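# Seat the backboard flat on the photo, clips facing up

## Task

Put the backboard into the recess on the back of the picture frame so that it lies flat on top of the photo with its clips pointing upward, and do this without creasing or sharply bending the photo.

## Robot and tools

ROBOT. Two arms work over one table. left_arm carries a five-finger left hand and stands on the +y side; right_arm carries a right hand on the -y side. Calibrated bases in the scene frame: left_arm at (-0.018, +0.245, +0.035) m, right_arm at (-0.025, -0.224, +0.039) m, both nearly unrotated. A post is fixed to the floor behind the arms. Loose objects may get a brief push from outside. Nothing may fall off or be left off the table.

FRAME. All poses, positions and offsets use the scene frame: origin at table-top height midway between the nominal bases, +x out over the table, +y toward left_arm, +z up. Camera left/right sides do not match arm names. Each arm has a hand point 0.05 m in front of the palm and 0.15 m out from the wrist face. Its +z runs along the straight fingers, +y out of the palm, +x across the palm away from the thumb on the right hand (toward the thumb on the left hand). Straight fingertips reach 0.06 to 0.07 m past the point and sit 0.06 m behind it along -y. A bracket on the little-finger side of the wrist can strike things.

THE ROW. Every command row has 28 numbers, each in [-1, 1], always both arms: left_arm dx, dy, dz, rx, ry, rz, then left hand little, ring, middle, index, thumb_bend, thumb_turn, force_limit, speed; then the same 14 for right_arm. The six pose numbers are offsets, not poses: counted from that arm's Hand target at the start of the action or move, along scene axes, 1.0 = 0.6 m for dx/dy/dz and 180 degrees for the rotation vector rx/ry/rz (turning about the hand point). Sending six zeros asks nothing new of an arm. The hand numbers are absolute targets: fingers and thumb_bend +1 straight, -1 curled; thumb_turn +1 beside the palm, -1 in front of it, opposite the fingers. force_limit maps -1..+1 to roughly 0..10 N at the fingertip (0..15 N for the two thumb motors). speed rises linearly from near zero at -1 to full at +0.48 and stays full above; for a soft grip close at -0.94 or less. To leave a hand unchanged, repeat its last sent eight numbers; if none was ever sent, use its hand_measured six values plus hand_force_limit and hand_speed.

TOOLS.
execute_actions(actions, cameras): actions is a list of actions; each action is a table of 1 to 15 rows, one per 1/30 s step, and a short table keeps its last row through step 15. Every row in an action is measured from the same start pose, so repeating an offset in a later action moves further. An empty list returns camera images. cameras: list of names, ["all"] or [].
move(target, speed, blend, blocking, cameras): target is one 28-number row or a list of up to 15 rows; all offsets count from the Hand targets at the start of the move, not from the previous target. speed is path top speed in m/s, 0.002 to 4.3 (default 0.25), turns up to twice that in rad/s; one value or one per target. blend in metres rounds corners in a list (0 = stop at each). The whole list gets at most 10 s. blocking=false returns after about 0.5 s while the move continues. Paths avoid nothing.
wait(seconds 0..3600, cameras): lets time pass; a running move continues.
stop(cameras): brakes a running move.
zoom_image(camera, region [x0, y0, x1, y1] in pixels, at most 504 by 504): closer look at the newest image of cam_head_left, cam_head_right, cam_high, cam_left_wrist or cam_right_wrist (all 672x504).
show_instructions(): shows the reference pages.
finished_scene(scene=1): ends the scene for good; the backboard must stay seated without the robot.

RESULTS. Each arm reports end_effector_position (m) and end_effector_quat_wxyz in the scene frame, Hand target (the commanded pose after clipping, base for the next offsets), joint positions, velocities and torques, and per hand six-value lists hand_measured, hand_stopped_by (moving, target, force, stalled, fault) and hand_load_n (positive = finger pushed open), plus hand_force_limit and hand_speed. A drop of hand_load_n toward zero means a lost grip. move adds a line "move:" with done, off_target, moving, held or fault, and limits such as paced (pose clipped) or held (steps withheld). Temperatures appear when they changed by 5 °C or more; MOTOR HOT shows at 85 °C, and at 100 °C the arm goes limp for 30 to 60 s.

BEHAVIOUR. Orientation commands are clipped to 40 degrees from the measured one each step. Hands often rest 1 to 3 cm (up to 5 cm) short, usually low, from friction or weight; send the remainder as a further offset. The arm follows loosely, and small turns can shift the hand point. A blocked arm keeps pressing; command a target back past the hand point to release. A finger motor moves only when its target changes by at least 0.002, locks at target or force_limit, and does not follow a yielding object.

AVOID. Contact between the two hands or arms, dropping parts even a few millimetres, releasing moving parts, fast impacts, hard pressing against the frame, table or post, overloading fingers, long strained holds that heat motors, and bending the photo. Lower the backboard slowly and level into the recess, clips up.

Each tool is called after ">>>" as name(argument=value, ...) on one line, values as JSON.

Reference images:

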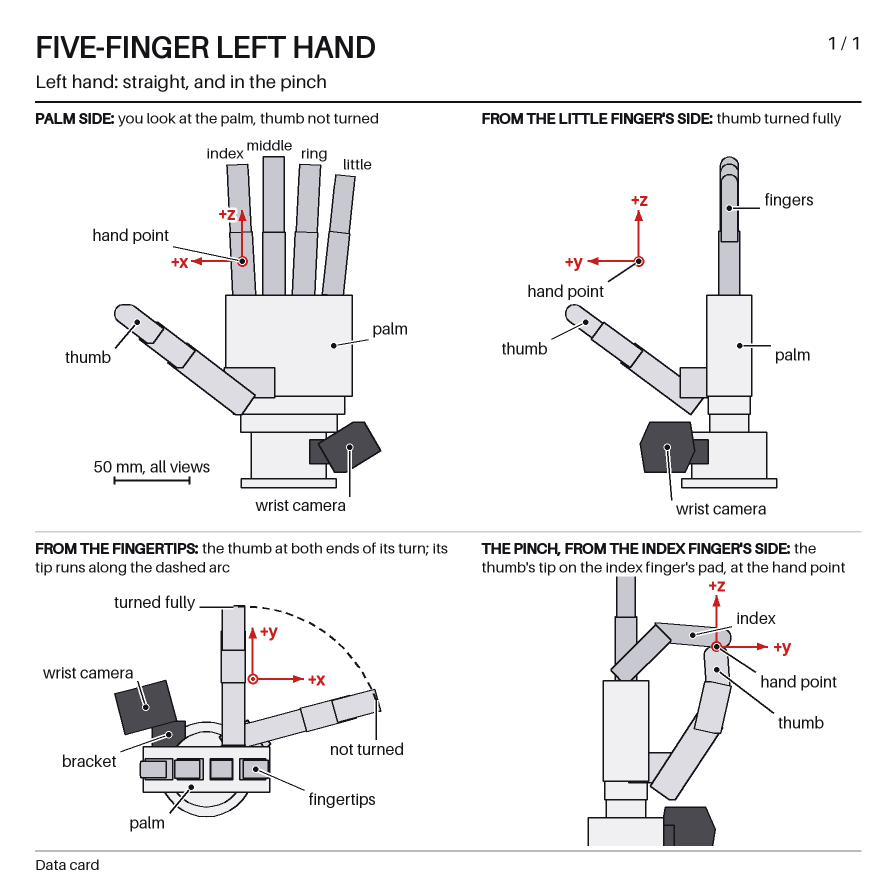

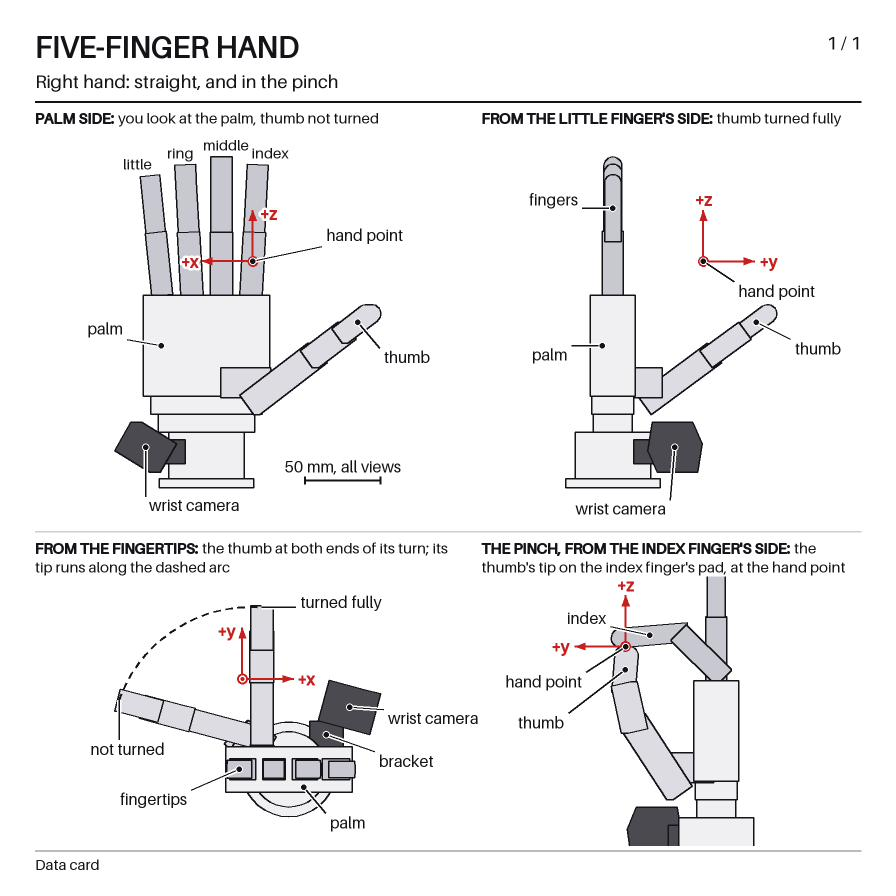

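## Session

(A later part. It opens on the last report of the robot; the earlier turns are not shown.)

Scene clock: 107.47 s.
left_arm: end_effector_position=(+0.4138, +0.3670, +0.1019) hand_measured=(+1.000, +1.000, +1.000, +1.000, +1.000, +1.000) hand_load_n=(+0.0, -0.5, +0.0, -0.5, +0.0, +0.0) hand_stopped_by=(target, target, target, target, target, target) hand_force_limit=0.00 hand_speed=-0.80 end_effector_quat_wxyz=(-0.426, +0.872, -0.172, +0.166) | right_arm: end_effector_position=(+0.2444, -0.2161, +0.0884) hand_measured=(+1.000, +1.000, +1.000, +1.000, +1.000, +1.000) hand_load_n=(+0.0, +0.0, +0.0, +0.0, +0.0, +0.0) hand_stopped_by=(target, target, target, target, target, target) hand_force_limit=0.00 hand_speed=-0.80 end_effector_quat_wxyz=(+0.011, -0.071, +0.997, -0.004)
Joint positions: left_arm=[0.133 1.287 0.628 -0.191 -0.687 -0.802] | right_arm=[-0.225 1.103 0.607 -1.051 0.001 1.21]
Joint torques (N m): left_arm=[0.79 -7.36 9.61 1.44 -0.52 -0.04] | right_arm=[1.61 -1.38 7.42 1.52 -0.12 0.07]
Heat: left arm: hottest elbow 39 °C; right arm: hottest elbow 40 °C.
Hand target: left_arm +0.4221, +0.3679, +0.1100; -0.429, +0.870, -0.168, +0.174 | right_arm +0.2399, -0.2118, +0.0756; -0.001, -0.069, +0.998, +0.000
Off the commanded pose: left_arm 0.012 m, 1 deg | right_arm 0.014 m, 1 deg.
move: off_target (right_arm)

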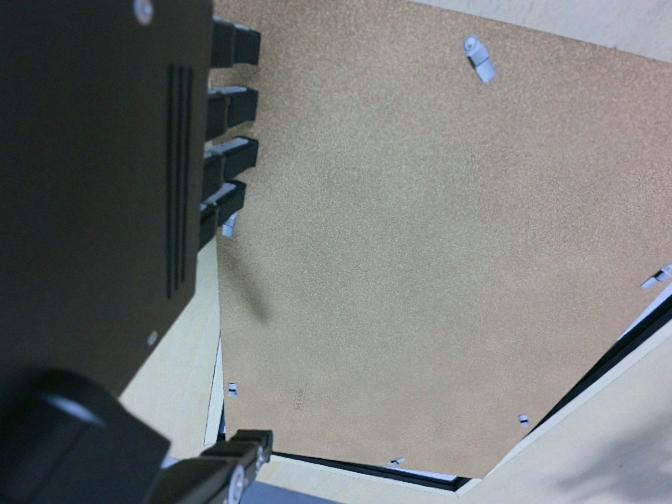

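>>> move(target=[0,0,0,0,0,0,1,1,1,1,1,1,0,-0.8,0,0.04,0,0,0,0.0,1,1,1,1,1,1,0,-0.8], speed=0.04, cameras=["cam_head_left","cam_high","cam_right_wrist"])

>>> zoom_image(camera="cam_high", region=[100, 220, 370, 450])

Scene clock: 113.17 s.
left_arm: end_effector_position=(+0.4138, +0.3670, +0.1019) hand_measured=(+1.000, +1.000, +1.000, +1.000, +1.000, +1.000) hand_load_n=(+0.0, +0.0, +0.0, +0.0, +0.0, +0.0) hand_stopped_by=(target, target, target, target, target, target) hand_force_limit=0.00 hand_speed=-0.80 end_effector_quat_wxyz=(-0.426, +0.872, -0.172, +0.166) | right_arm: end_effector_position=(+0.2495, -0.1953, +0.0878) hand_measured=(+1.000, +1.000, +1.000, +1.000, +1.000, +1.000) hand_load_n=(+0.0, +0.0, +0.0, -0.5, +0.0, +0.0) hand_stopped_by=(target, target, target, target, target, target) hand_force_limit=0.00 hand_speed=-0.80 end_effector_quat_wxyz=(+0.013, -0.068, +0.998, -0.006)
Joint positions: left_arm=[0.133 1.287 0.628 -0.191 -0.687 -0.802] | right_arm=[-0.136 1.103 0.606 -1.046 0.007 1.305]
Joint torques (N m): left_arm=[0.85 -7.3 9.59 1.46 -0.53 -0.04] | right_arm=[2.2 -2.43 6.79 1.14 -0.36 0.08]
Motor temperatures (°C): left_arm=[35 29 40 29 31 30] | right_arm=[32 32 40 33 31 30]
Heat: left arm: hottest elbow 40 °C; right arm: hottest elbow 40 °C.
Hand target: left_arm +0.4221, +0.3679, +0.1100; -0.429, +0.870, -0.168, +0.174 | right_arm +0.2400, -0.1878, +0.0757; +0.000, -0.069, +0.998, +0.000
Off the commanded pose: left_arm 0.012 m, 1 deg | right_arm 0.017 m, 2 deg.
move: off_target (right_arm)

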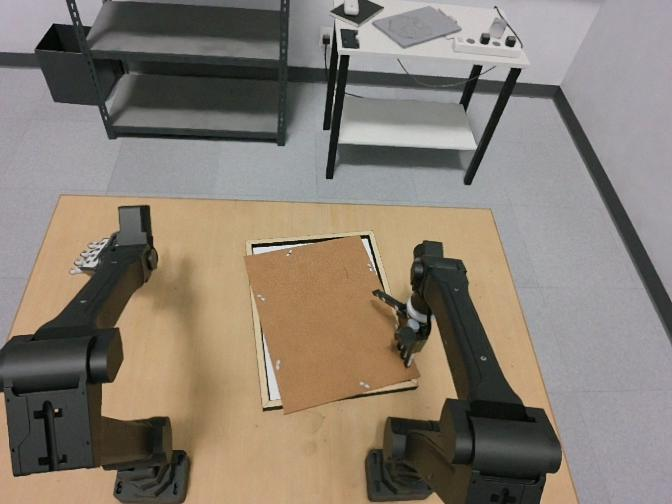

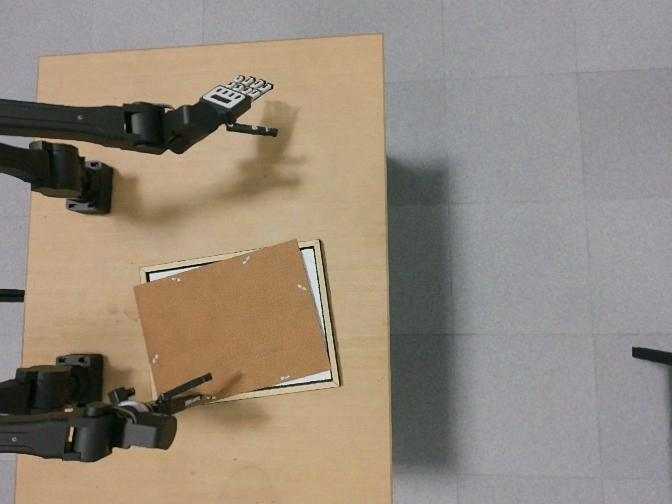

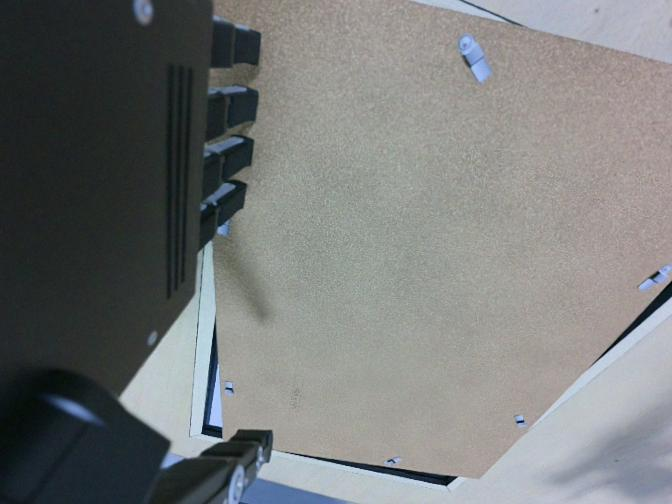

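Scaled by 1.867.

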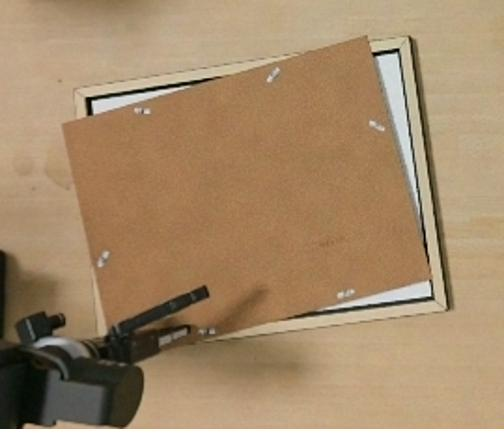

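>>> move(target=[[0,-0.283,0.15,-0.2944,0.0961,0.1528,1,1,1,1,1,1,0,-0.8,0,0,0,0,0,0,1,1,1,1,1,1,0,-0.8],[0,-0.647,0.04,-0.2944,0.0961,0.1528,1,1,1,1,1,1,0,-0.8,0,0,0,0,0,0,1,1,1,1,1,1,0,-0.8]], speed=0.2, blend=0.03, cameras=["all"])

Scene clock: 130.27 s.
left_arm: end_effector_position=(+0.4079, -0.0095, +0.1260) hand_measured=(+1.000, +1.000, +1.000, +1.000, +1.000, +1.000) hand_load_n=(+0.0, +0.0, +0.0, +0.0, +0.0, +0.0) hand_stopped_by=(target, target, target, target, target, target) hand_force_limit=0.00 hand_speed=-0.80 end_effector_quat_wxyz=(+0.009, +0.999, +0.024, -0.021) | right_arm: end_effector_position=(+0.2495, -0.1953, +0.0878) hand_measured=(+1.000, +1.000, +1.000, +1.000, +1.000, +1.000) hand_load_n=(+0.0, +0.0, +0.0, +0.0, -0.5, +0.0) hand_stopped_by=(target, target, target, target, target, target) hand_force_limit=0.00 hand_speed=-0.80 end_effector_quat_wxyz=(+0.013, -0.068, +0.998, -0.006)
Joint positions: left_arm=[-0.425 1.585 1.184 -1.198 0.036 -2.066] | right_arm=[-0.136 1.103 0.606 -1.046 0.007 1.305]
Joint torques (N m): left_arm=[0.38 -10.87 11.26 0.39 0.07 -0.09] | right_arm=[2.2 -2.37 6.8 1.17 -0.36 0.07]
Heat: left arm: hottest elbow 41 °C; right arm: hottest elbow 39 °C.
Hand target: left_arm +0.4222, -0.0203, +0.1340; +0.000, +0.998, +0.070, +0.000 | right_arm +0.2400, -0.1878, +0.0757; +0.000, -0.069, +0.998, +0.000
Off the commanded pose: left_arm 0.020 m, 6 deg | right_arm 0.017 m, 2 deg.
joint sent to its limit (left arm) — joint 6 (wrist roll), lower limit. The joint targets are off in orientation, not in position.
move: off_target (left_arm)

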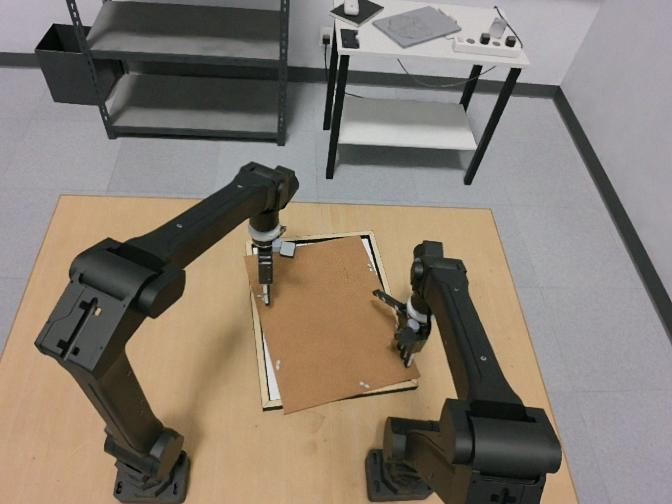

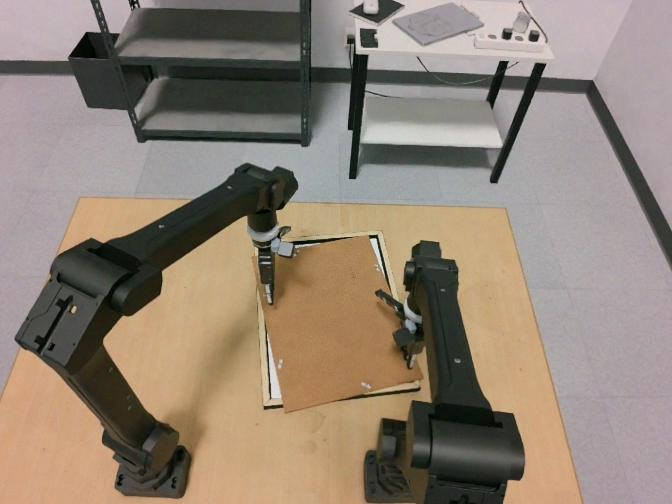

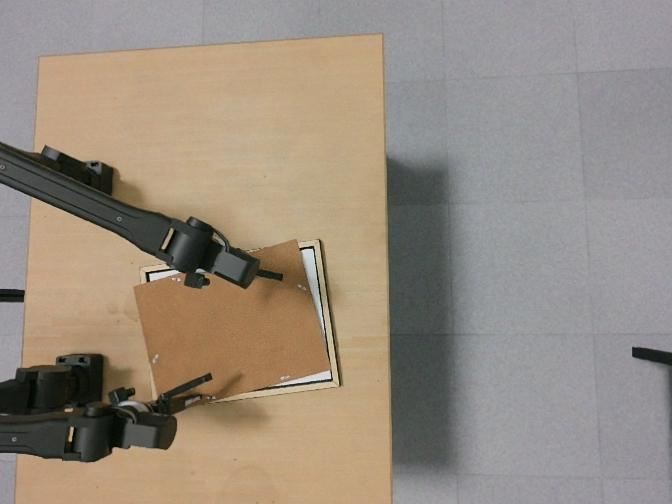

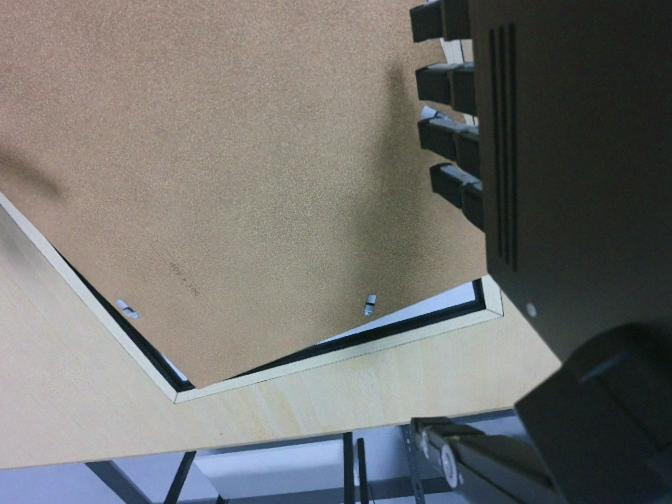

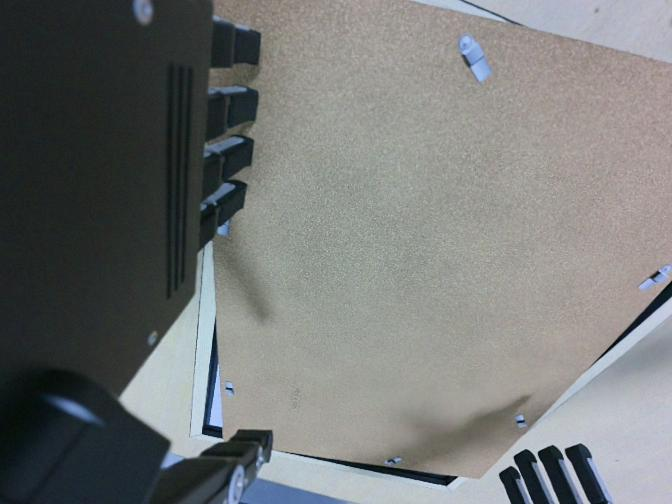

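>>> move(target=[0.01,-0.025,-0.04,0,0,-0.055,1,1,1,1,1,1,0,-0.8,0,0,0,0,0,0,1,1,1,1,1,1,0,-0.8], speed=0.06, cameras=["cam_left_wrist"])

Scene clock: 136.93 s.
left_arm: end_effector_position=(+0.4150, -0.0224, +0.1036) hand_measured=(+1.000, +1.000, +1.000, +1.000, +1.000, +1.000) hand_load_n=(+0.0, +0.0, +0.0, +0.0, +0.0, +0.0) hand_stopped_by=(target, target, target, target, target, target) hand_force_limit=0.00 hand_speed=-0.80 end_effector_quat_wxyz=(-0.005, +1.000, -0.007, -0.014) | right_arm: end_effector_position=(+0.2495, -0.1953, +0.0878) hand_measured=(+1.000, +1.000, +1.000, +1.000, +1.000, +1.000) hand_load_n=(+0.0, +0.0, +0.0, +0.0, +0.0, -0.5) hand_stopped_by=(target, target, target, target, target, target) hand_force_limit=0.00 hand_speed=-0.80 end_effector_quat_wxyz=(+0.013, -0.068, +0.998, -0.006)
Joint positions: left_arm=[-0.451 1.644 1.196 -1.152 0.002 -2.03] | right_arm=[-0.136 1.103 0.606 -1.046 0.007 1.305]
Joint torques (N m): left_arm=[0.09 -11.4 11.1 0.49 -0.1 0.08] | right_arm=[2.26 -2.37 6.79 1.16 -0.36 0.06]
Heat: left arm: hottest elbow 42 °C; right arm: hottest elbow 38 °C.
Hand target: left_arm +0.4280, -0.0352, +0.1099; +0.000, +1.000, -0.017, +0.000 | right_arm +0.2400, -0.1878, +0.0757; +0.000, -0.069, +0.998, +0.000
Off the commanded pose: left_arm 0.020 m, 2 deg | right_arm 0.017 m, 2 deg.
move: off_target (left_arm)

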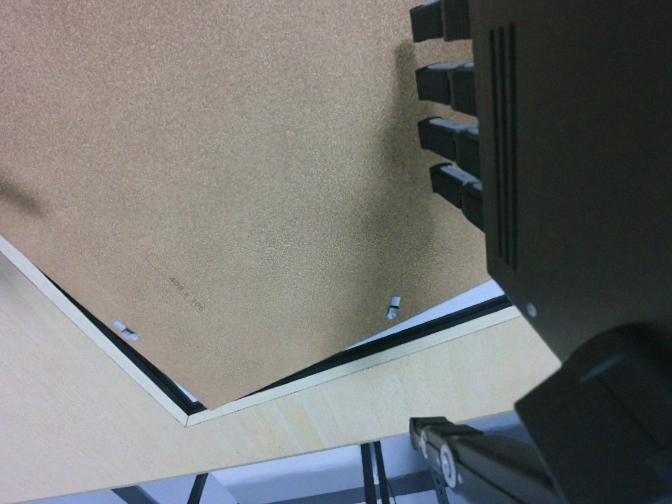

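>>> move(target=[0.0,0,-0.03,0,0,0,1,1,1,1,1,1,0,-0.8,0,0,0,0,0,0,1,1,1,1,1,1,0,-0.8], speed=0.03, cameras=["cam_left_wrist"])

Scene clock: 138.83 s.
left_arm: end_effector_position=(+0.4242, -0.0272, +0.0960) hand_measured=(+1.000, +1.000, +1.000, +1.000, +1.000, +1.000) hand_load_n=(+0.0, +0.0, +0.0, +0.0, +0.0, +0.0) hand_stopped_by=(target, target, target, target, target, target) hand_force_limit=0.00 hand_speed=-0.80 end_effector_quat_wxyz=(+0.000, +1.000, -0.007, -0.003) | right_arm: end_effector_position=(+0.2495, -0.1953, +0.0878) hand_measured=(+1.000, +1.000, +1.000, +1.000, +1.000, +1.000) hand_load_n=(+0.0, +0.0, +0.5, +0.0, +0.0, +0.0) hand_stopped_by=(target, target, target, target, target, target) hand_force_limit=0.00 hand_speed=-0.80 end_effector_quat_wxyz=(+0.013, -0.068, +0.998, -0.006)
Joint positions: left_arm=[-0.451 1.664 1.196 -1.109 0.002 -2.029] | right_arm=[-0.136 1.103 0.606 -1.046 0.007 1.305]
Joint torques (N m): left_arm=[0.03 -11.52 9.11 0.64 -0.09 0.06] | right_arm=[2.2 -2.43 6.78 1.17 -0.36 0.06]
Heat: left arm: hottest elbow 42 °C; right arm: hottest elbow 38 °C.
Hand target: left_arm +0.4282, -0.0353, +0.0919; +0.000, +1.000, -0.017, +0.000 | right_arm +0.2400, -0.1878, +0.0757; +0.000, -0.069, +0.998, +0.000
Off the commanded pose: left_arm 0.010 m, 1 deg | right_arm 0.017 m, 2 deg.
move: done

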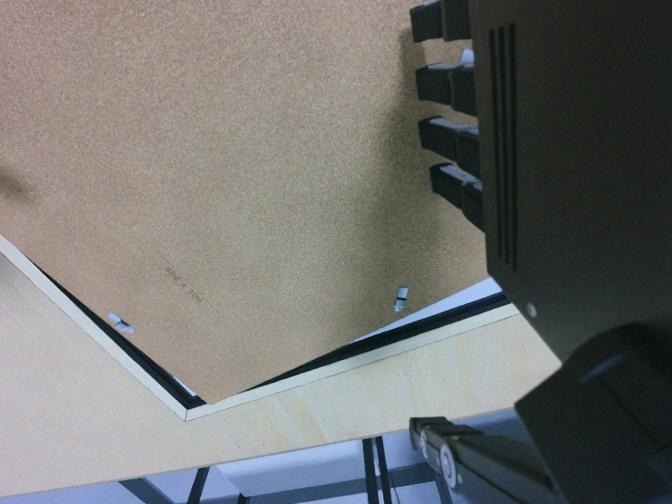

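>>> move(target=[0.0,0,-0.018,0,0,0,1,1,1,1,1,1,0,-0.8,0,0,0,0,0,0,1,1,1,1,1,1,0,-0.8], speed=0.03, cameras=[])

>>> move(target=[0.0,0,-0.012,0,0,0,1,1,1,1,1,1,0,-0.8,0,0,0,0,0,0,1,1,1,1,1,1,0,-0.8], speed=0.03, cameras=["cam_left_wrist","cam_high"])

Scene clock: 141.53 s.
left_arm: end_effector_position=(+0.4282, -0.0302, +0.0966) hand_measured=(+1.000, +1.000, +1.000, +1.000, +1.000, +1.000) hand_load_n=(+0.0, +0.0, +0.0, +0.0, +0.0, +0.0) hand_stopped_by=(target, target, target, target, target, target) hand_force_limit=0.00 hand_speed=-0.80 end_effector_quat_wxyz=(+0.004, +1.000, -0.008, +0.005) | right_arm: end_effector_position=(+0.2500, -0.1939, +0.0879) hand_measured=(+1.000, +1.000, +1.000, +1.000, +1.000, +1.000) hand_load_n=(+0.0, +0.0, +0.0, +0.0, +0.0, +0.0) hand_stopped_by=(target, target, target, target, target, target) hand_force_limit=0.00 hand_speed=-0.80 end_effector_quat_wxyz=(+0.014, -0.070, +0.997, -0.006)
Joint positions: left_arm=[-0.452 1.665 1.196 -1.09 0.002 -2.028] | right_arm=[-0.131 1.103 0.606 -1.044 0.006 1.306]
Joint torques (N m): left_arm=[0.21 -10.7 7.98 1.01 -0.09 0.06] | right_arm=[1.85 -2.37 6.83 1.1 -0.31 0.07]
Heat: left arm: hottest elbow 42 °C; right arm: hottest elbow 38 °C.
Hand target: left_arm +0.4281, -0.0353, +0.0812; +0.000, +1.000, -0.017, +0.000 | right_arm +0.2400, -0.1878, +0.0757; +0.000, -0.069, +0.998, +0.000
Off the commanded pose: left_arm 0.016 m, 1 deg | right_arm 0.017 m, 2 deg.
move: off_target (left_arm)

Scene clock: 142.17 s.
left_arm: end_effector_position=(+0.4317, -0.0320, +0.0970) hand_measured=(+1.000, +1.000, +1.000, +1.000, +1.000, +1.000) hand_load_n=(+0.0, +0.0, +0.0, +0.0, +0.0, +0.0) hand_stopped_by=(target, target, target, target, target, target) hand_force_limit=0.00 hand_speed=-0.80 end_effector_quat_wxyz=(+0.007, +1.000, -0.009, +0.011) | right_arm: end_effector_position=(+0.2500, -0.1936, +0.0880) hand_measured=(+1.000, +1.000, +1.000, +1.000, +1.000, +1.000) hand_load_n=(+0.0, +0.0, +0.0, +0.0, +0.0, +0.0) hand_stopped_by=(target, target, target, target, target, target) hand_force_limit=0.00 hand_speed=-0.80 end_effector_quat_wxyz=(+0.014, -0.070, +0.997, -0.005)
Joint positions: left_arm=[-0.452 1.666 1.196 -1.075 0.002 -2.028] | right_arm=[-0.131 1.103 0.606 -1.044 0.005 1.306]
Joint torques (N m): left_arm=[0.21 -10.23 7.2 1.18 -0.1 0.06] | right_arm=[1.9 -2.37 6.83 1.06 -0.28 0.06]
Heat: left arm: hottest elbow 42 °C; right arm: hottest elbow 38 °C.
Hand target: left_arm +0.4281, -0.0353, +0.0739; +0.000, +1.000, -0.017, +0.000 | right_arm +0.2400, -0.1878, +0.0757; +0.000, -0.069, +0.998, +0.000
Off the commanded pose: left_arm 0.024 m, 2 deg | right_arm 0.017 m, 2 deg.
move: off_target (left_arm)
Images, in order (width x height): cam_high 672x504, cam_left_wrist 672x504.

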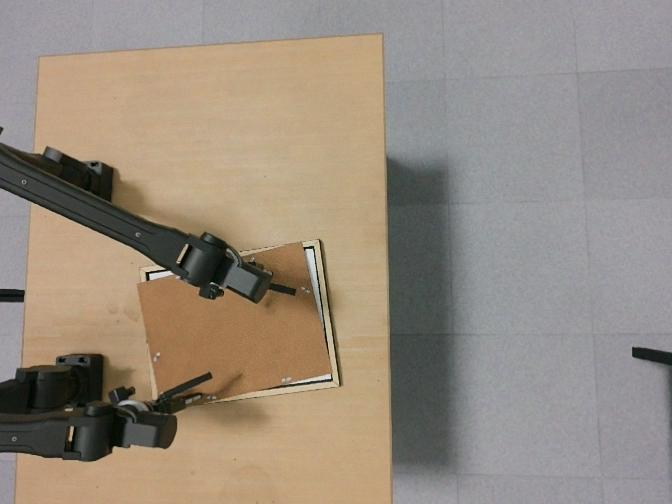

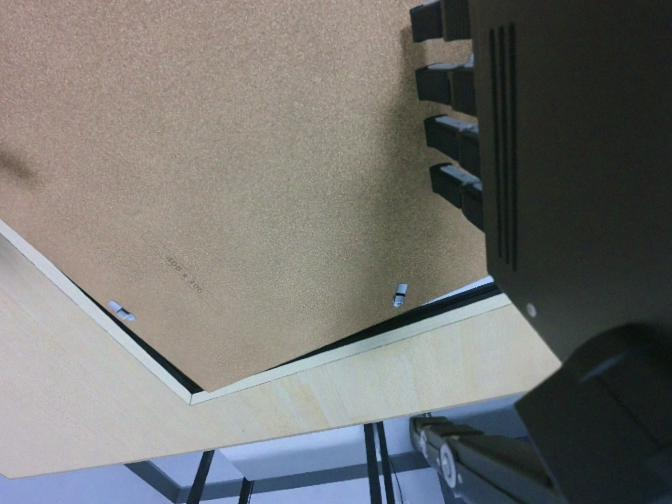

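>>> move(target=[0.02,-0.05,0,0,0,0,1,1,1,1,1,1,0,-0.8,0,0.03,0,0,0,0,1,1,1,1,1,1,0,-0.8], speed=0.03, cameras=["cam_left_wrist","cam_high","cam_right_wrist"])

>>> zoom_image(camera="cam_high", region=[100, 220, 370, 450])

Scene clock: 146.20 s.
left_arm: end_effector_position=(+0.4454, -0.0443, +0.0957) hand_measured=(+1.000, +1.000, +1.000, +1.000, +1.000, +1.000) hand_load_n=(+0.0, +0.0, +0.5, +0.0, +0.0, +0.5) hand_stopped_by=(target, target, target, target, target, target) hand_force_limit=0.00 hand_speed=-0.80 end_effector_quat_wxyz=(-0.001, +1.000, -0.004, +0.020) | right_arm: end_effector_position=(+0.2513, -0.1818, +0.0869) hand_measured=(+1.000, +1.000, +1.000, +1.000, +1.000, +1.000) hand_load_n=(+0.0, +0.0, +0.0, +0.0, +0.0, +0.0) hand_stopped_by=(target, target, target, target, target, target) hand_force_limit=0.00 hand_speed=-0.80 end_effector_quat_wxyz=(+0.014, -0.063, +0.998, -0.013)
Joint positions: left_arm=[-0.472 1.703 1.243 -1.077 -0.021 -2.056] | right_arm=[-0.071 1.101 0.604 -1.044 0.021 1.378]
Joint torques (N m): left_arm=[-1.44 -9.58 9.65 0.38 0.94 -0.11] | right_arm=[2.9 -2.49 6.75 1.01 -0.9 0.03]
Heat: left arm: hottest elbow 42 °C; right arm: hottest elbow 38 °C.
Hand target: left_arm +0.4402, -0.0653, +0.0740; +0.000, +1.000, -0.017, +0.000 | right_arm +0.2399, -0.1698, +0.0756; -0.001, -0.069, +0.998, +0.000
Off the commanded pose: left_arm 0.031 m, 3 deg | right_arm 0.020 m, 2 deg.
move: off_target (left_arm, right_arm)
Images, in order (width x height): cam_high 672x504, cam_left_wrist 672x504, cam_right_wrist 672x504.

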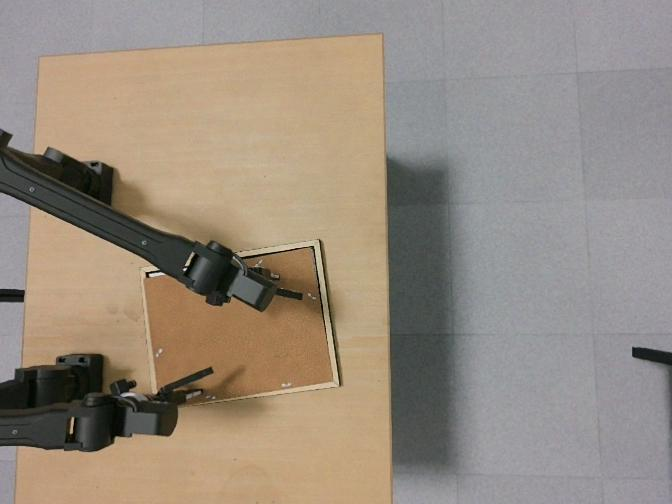

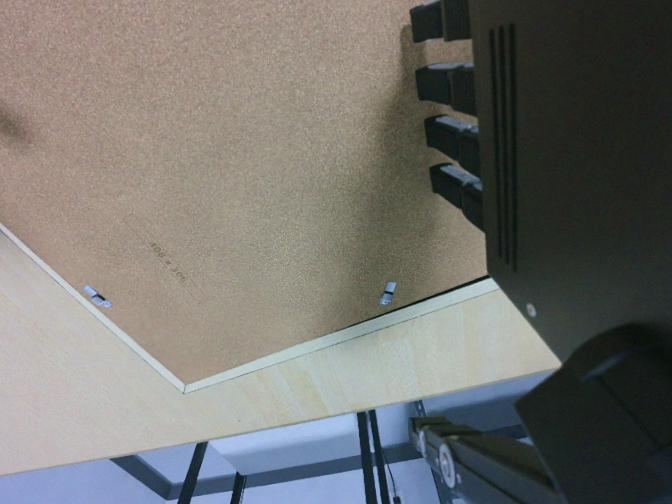

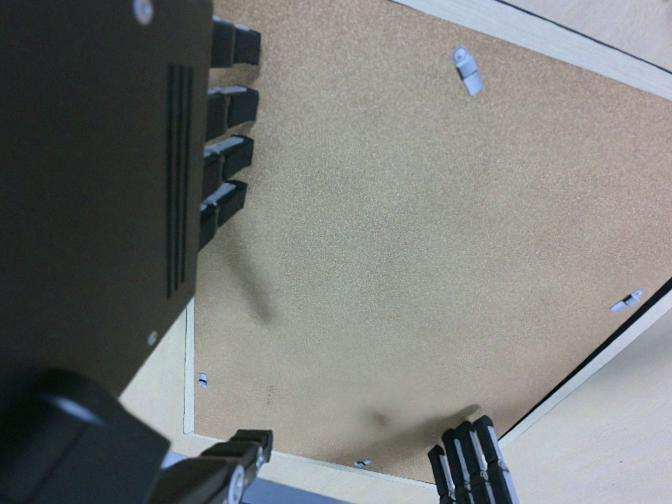

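Scaled by 1.867.

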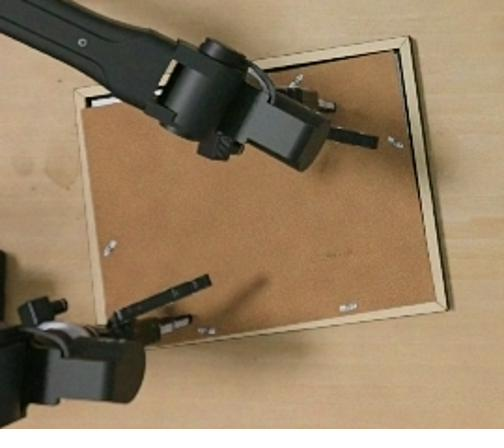

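>>> zoom_image(camera="cam_right_wrist", region=[170, 220, 672, 504])

>>> zoom_image(camera="cam_left_wrist", region=[0, 200, 520, 420])

>>> zoom_image(camera="cam_high", region=[130, 230, 350, 410])

Scaled by 1.004.

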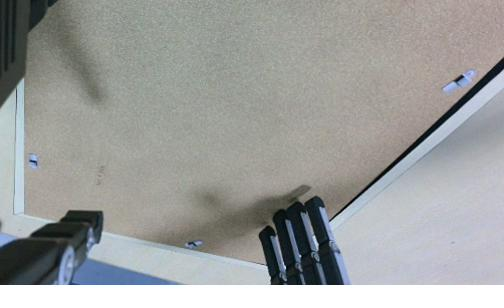

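Region (0, 200, 520, 420) is 520x220 pixels. A region can be at most 504 by 504 pixels.

Scaled by 2.291.

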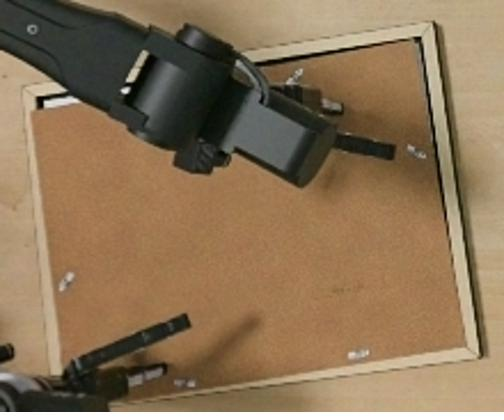

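>>> move(target=[0,0,0,0,0,0,1,1,1,1,1,1,0,-0.8,0,0.015,0,0,0,0,1,1,1,1,1,1,0,-0.8], speed=0.03, cameras=["cam_left_wrist","cam_high","cam_right_wrist"])

>>> zoom_image(camera="cam_high", region=[130, 230, 350, 410])

Scene clock: 151.20 s.
left_arm: end_effector_position=(+0.4453, -0.0443, +0.0955) hand_measured=(+1.000, +1.000, +1.000, +1.000, +1.000, +1.000) hand_load_n=(+0.0, +0.0, +0.5, +0.0, +0.0, +0.5) hand_stopped_by=(target, target, target, target, target, target) hand_force_limit=0.00 hand_speed=-0.80 end_effector_quat_wxyz=(-0.001, +1.000, -0.004, +0.020) | right_arm: end_effector_position=(+0.2519, -0.1727, +0.0869) hand_measured=(+1.000, +1.000, +1.000, +1.000, +1.000, +1.000) hand_load_n=(+0.0, +0.0, +0.5, -0.5, +0.0, +0.0) hand_stopped_by=(target, target, target, target, target, target) hand_force_limit=0.00 hand_speed=-0.80 end_effector_quat_wxyz=(+0.014, -0.064, +0.998, -0.014)
Joint positions: left_arm=[-0.472 1.703 1.243 -1.077 -0.021 -2.056] | right_arm=[-0.033 1.1 0.604 -1.044 0.024 1.415]
Joint torques (N m): left_arm=[-1.38 -9.52 9.68 0.4 0.94 -0.09] | right_arm=[2.78 -2.55 6.74 0.99 -1.01 0.06]
Heat: left arm: hottest elbow 43 °C; right arm: hottest elbow 38 °C.
Hand target: left_arm +0.4402, -0.0653, +0.0739; +0.000, +1.000, -0.017, +0.000 | right_arm +0.2399, -0.1608, +0.0756; -0.001, -0.069, +0.998, +0.000
Off the commanded pose: left_arm 0.031 m, 3 deg | right_arm 0.020 m, 2 deg.
move: off_target (right_arm)
Images, in order (width x height): cam_high 672x504, cam_left_wrist 672x504, cam_right_wrist 672x504.

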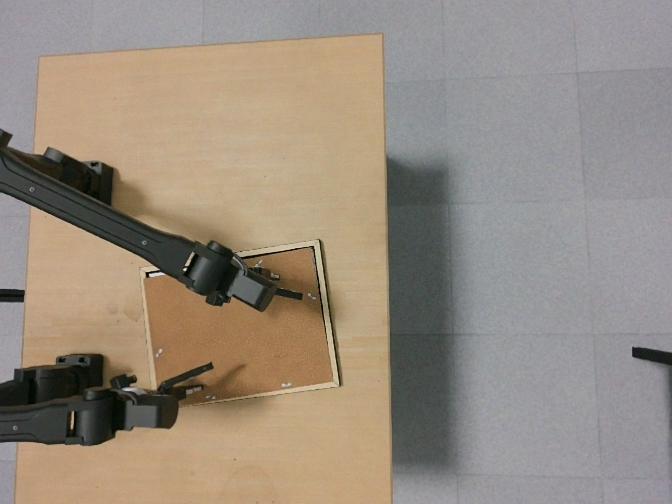

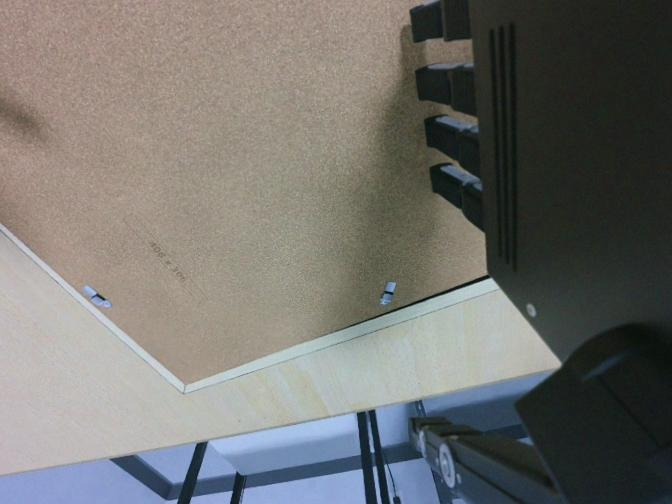

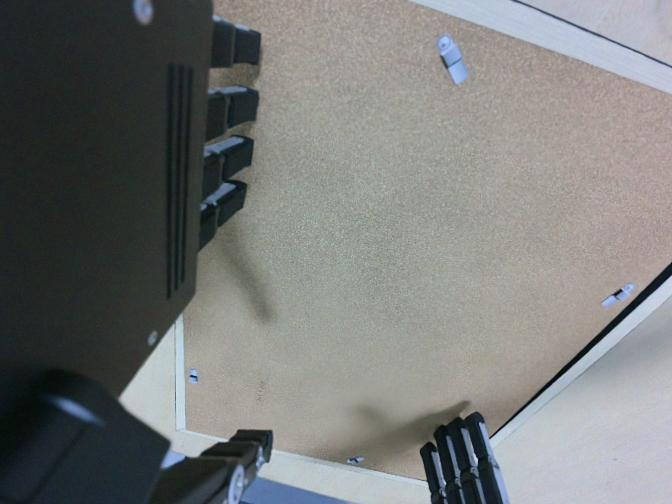

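Scaled by 2.291.

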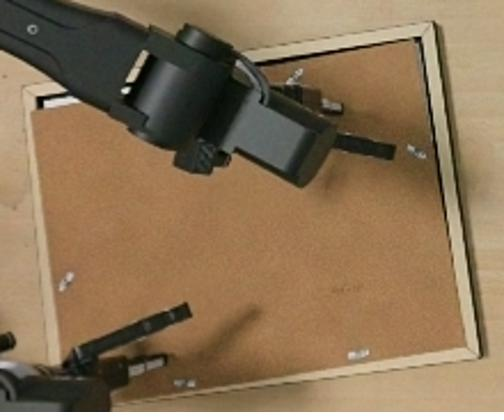

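>>> move(target=[0,0,0.08,0,0,0,1,1,1,1,1,1,0,-0.8,0,0,0,0,0,0,1,1,1,1,1,1,0,-0.8], speed=0.06, cameras=["cam_high"])

>>> zoom_image(camera="cam_high", region=[130, 230, 350, 410])

Scene clock: 156.73 s.
left_arm: end_effector_position=(+0.4304, -0.0543, +0.1065) hand_measured=(+1.000, +1.000, +1.000, +1.000, +1.000, +1.000) hand_load_n=(+0.0, +0.0, +0.0, +0.0, +0.0, +0.0) hand_stopped_by=(target, target, target, target, target, target) hand_force_limit=0.00 hand_speed=-0.80 end_effector_quat_wxyz=(-0.008, +1.000, -0.016, -0.013) | right_arm: end_effector_position=(+0.2515, -0.1683, +0.0875) hand_measured=(+1.000, +1.000, +1.000, +1.000, +1.000, +1.000) hand_load_n=(+0.0, +0.0, +0.0, +0.0, +0.0, +0.0) hand_stopped_by=(target, target, target, target, target, target) hand_force_limit=0.00 hand_speed=-0.80 end_effector_quat_wxyz=(+0.015, -0.068, +0.998, -0.008)
Joint positions: left_arm=[-0.495 1.711 1.293 -1.183 -0.001 -2.056] | right_arm=[-0.025 1.1 0.604 -1.044 0.013 1.416]
Joint torques (N m): left_arm=[0.15 -13.92 11.17 -0.34 0.08 -0.09] | right_arm=[2.14 -2.55 6.71 1.02 -0.58 0.06]
Heat: left arm: hottest elbow 44 °C; right arm: hottest elbow 38 °C.
Hand target: left_arm +0.4401, -0.0652, +0.1220; +0.000, +1.000, -0.017, +0.000 | right_arm +0.2399, -0.1608, +0.0756; -0.001, -0.069, +0.998, +0.000
Off the commanded pose: left_arm 0.021 m, 2 deg | right_arm 0.018 m, 2 deg.
move: off_target (left_arm)

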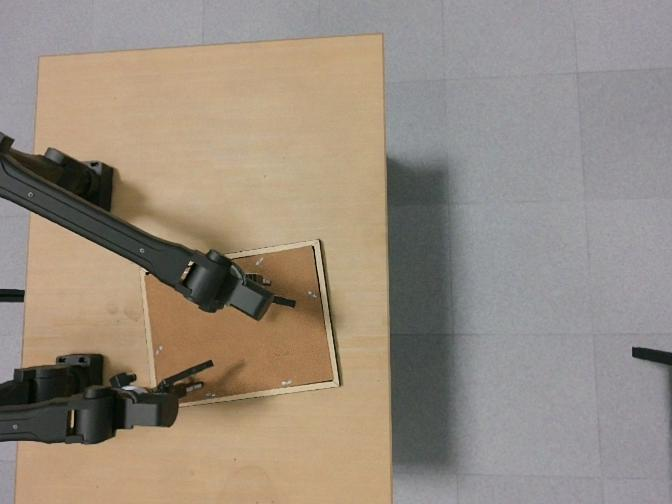

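Scaled by 2.291.

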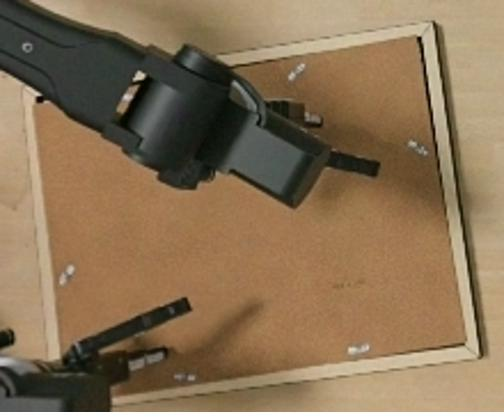

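>>> move(target=[[0,0,0.1,0,0,0,1,1,1,1,1,1,0,-0.8,0,0,0,0,0,0,1,1,1,1,1,1,0,-0.8],[-0.1,0.4,0.13,0,0,0,1,1,1,1,1,1,0,-0.8,0,0,0,0,0,0,1,1,1,1,1,1,0,-0.8]], speed=0.15, blend=0.02, cameras=["cam_high","cam_head_left","cam_right_wrist","cam_left_wrist"])

>>> zoom_image(camera="cam_high", region=[130, 230, 350, 410])

>>> zoom_image(camera="cam_head_left", region=[230, 220, 450, 430])

Scene clock: 161.33 s.
left_arm: end_effector_position=(+0.3838, +0.1716, +0.1974) hand_measured=(+1.000, +1.000, +1.000, +1.000, +1.000, +1.000) hand_load_n=(+0.0, +0.0, +0.0, +0.0, -0.5, +0.0) hand_stopped_by=(target, target, target, target, target, target) hand_force_limit=0.00 hand_speed=-0.80 end_effector_quat_wxyz=(-0.001, +1.000, -0.017, +0.001) | right_arm: end_effector_position=(+0.2515, -0.1683, +0.0875) hand_measured=(+1.000, +1.000, +1.000, +1.000, +1.000, +1.000) hand_load_n=(+0.0, +0.0, +0.0, +0.0, +0.0, +0.0) hand_stopped_by=(target, target, target, target, target, target) hand_force_limit=0.00 hand_speed=-0.80 end_effector_quat_wxyz=(+0.015, -0.068, +0.998, -0.008)
Joint positions: left_arm=[-0.012 1.338 1.116 -1.346 -0.002 -1.571] | right_arm=[-0.025 1.1 0.604 -1.044 0.013 1.416]
Joint torques (N m): left_arm=[1.49 -9.52 8.49 -0.21 0.11 0.06] | right_arm=[2.26 -2.49 6.71 0.99 -0.58 0.06]
Heat: left arm: hottest elbow 44 °C; right arm: hottest elbow 39 °C.
Hand target: left_arm +0.3801, +0.1748, +0.1998; +0.000, +1.000, -0.017, +0.000 | right_arm +0.2399, -0.1608, +0.0756; -0.001, -0.069, +0.998, +0.000
Off the commanded pose: left_arm 0.006 m, 0 deg | right_arm 0.018 m, 2 deg.
move: done
Images, in order (width x height): cam_head_left 672x504, cam_high 672x504, cam_left_wrist 672x504, cam_right_wrist 672x504.

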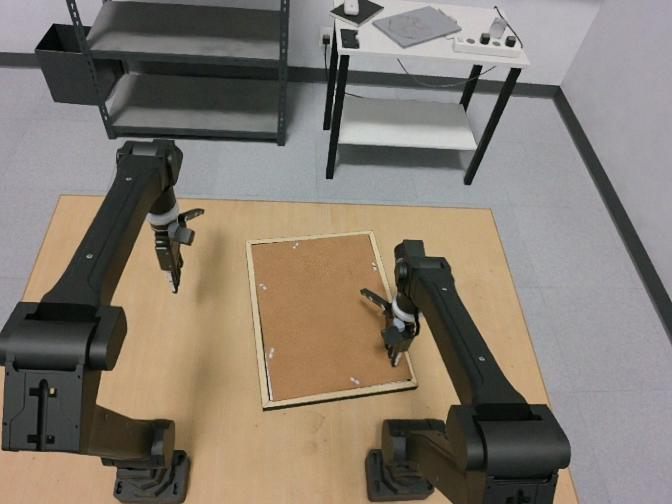

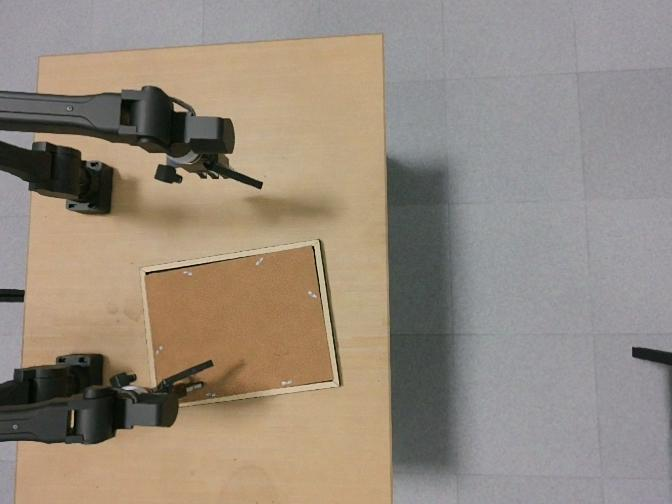

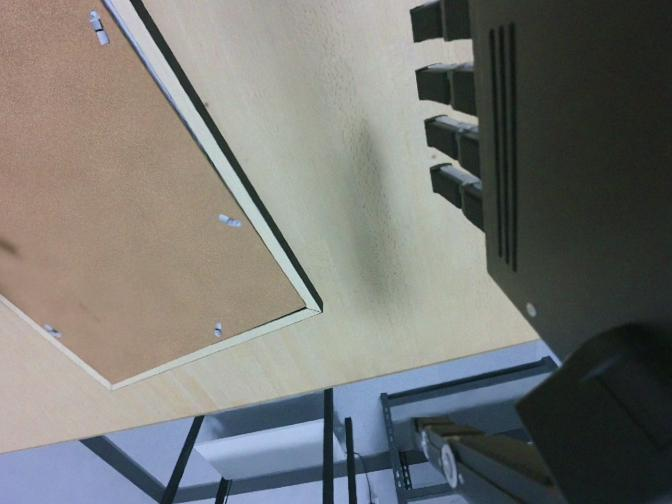

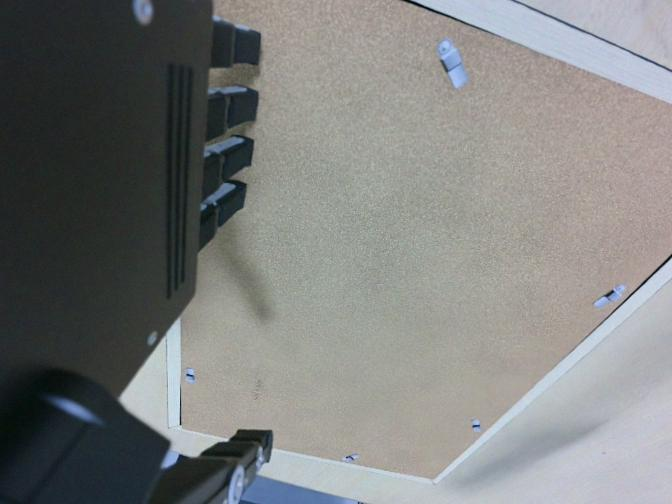

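Scaled by 2.291.

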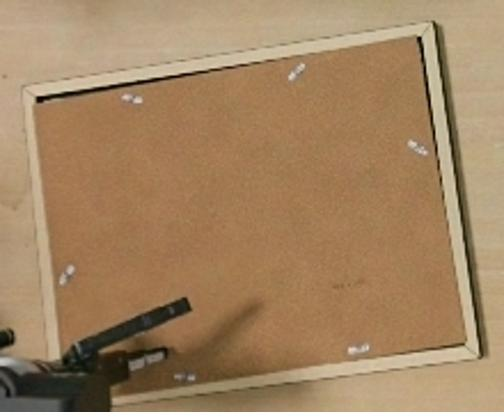

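Scaled by 2.291.

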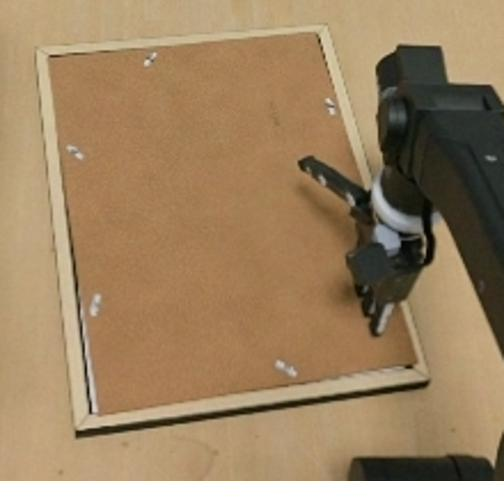

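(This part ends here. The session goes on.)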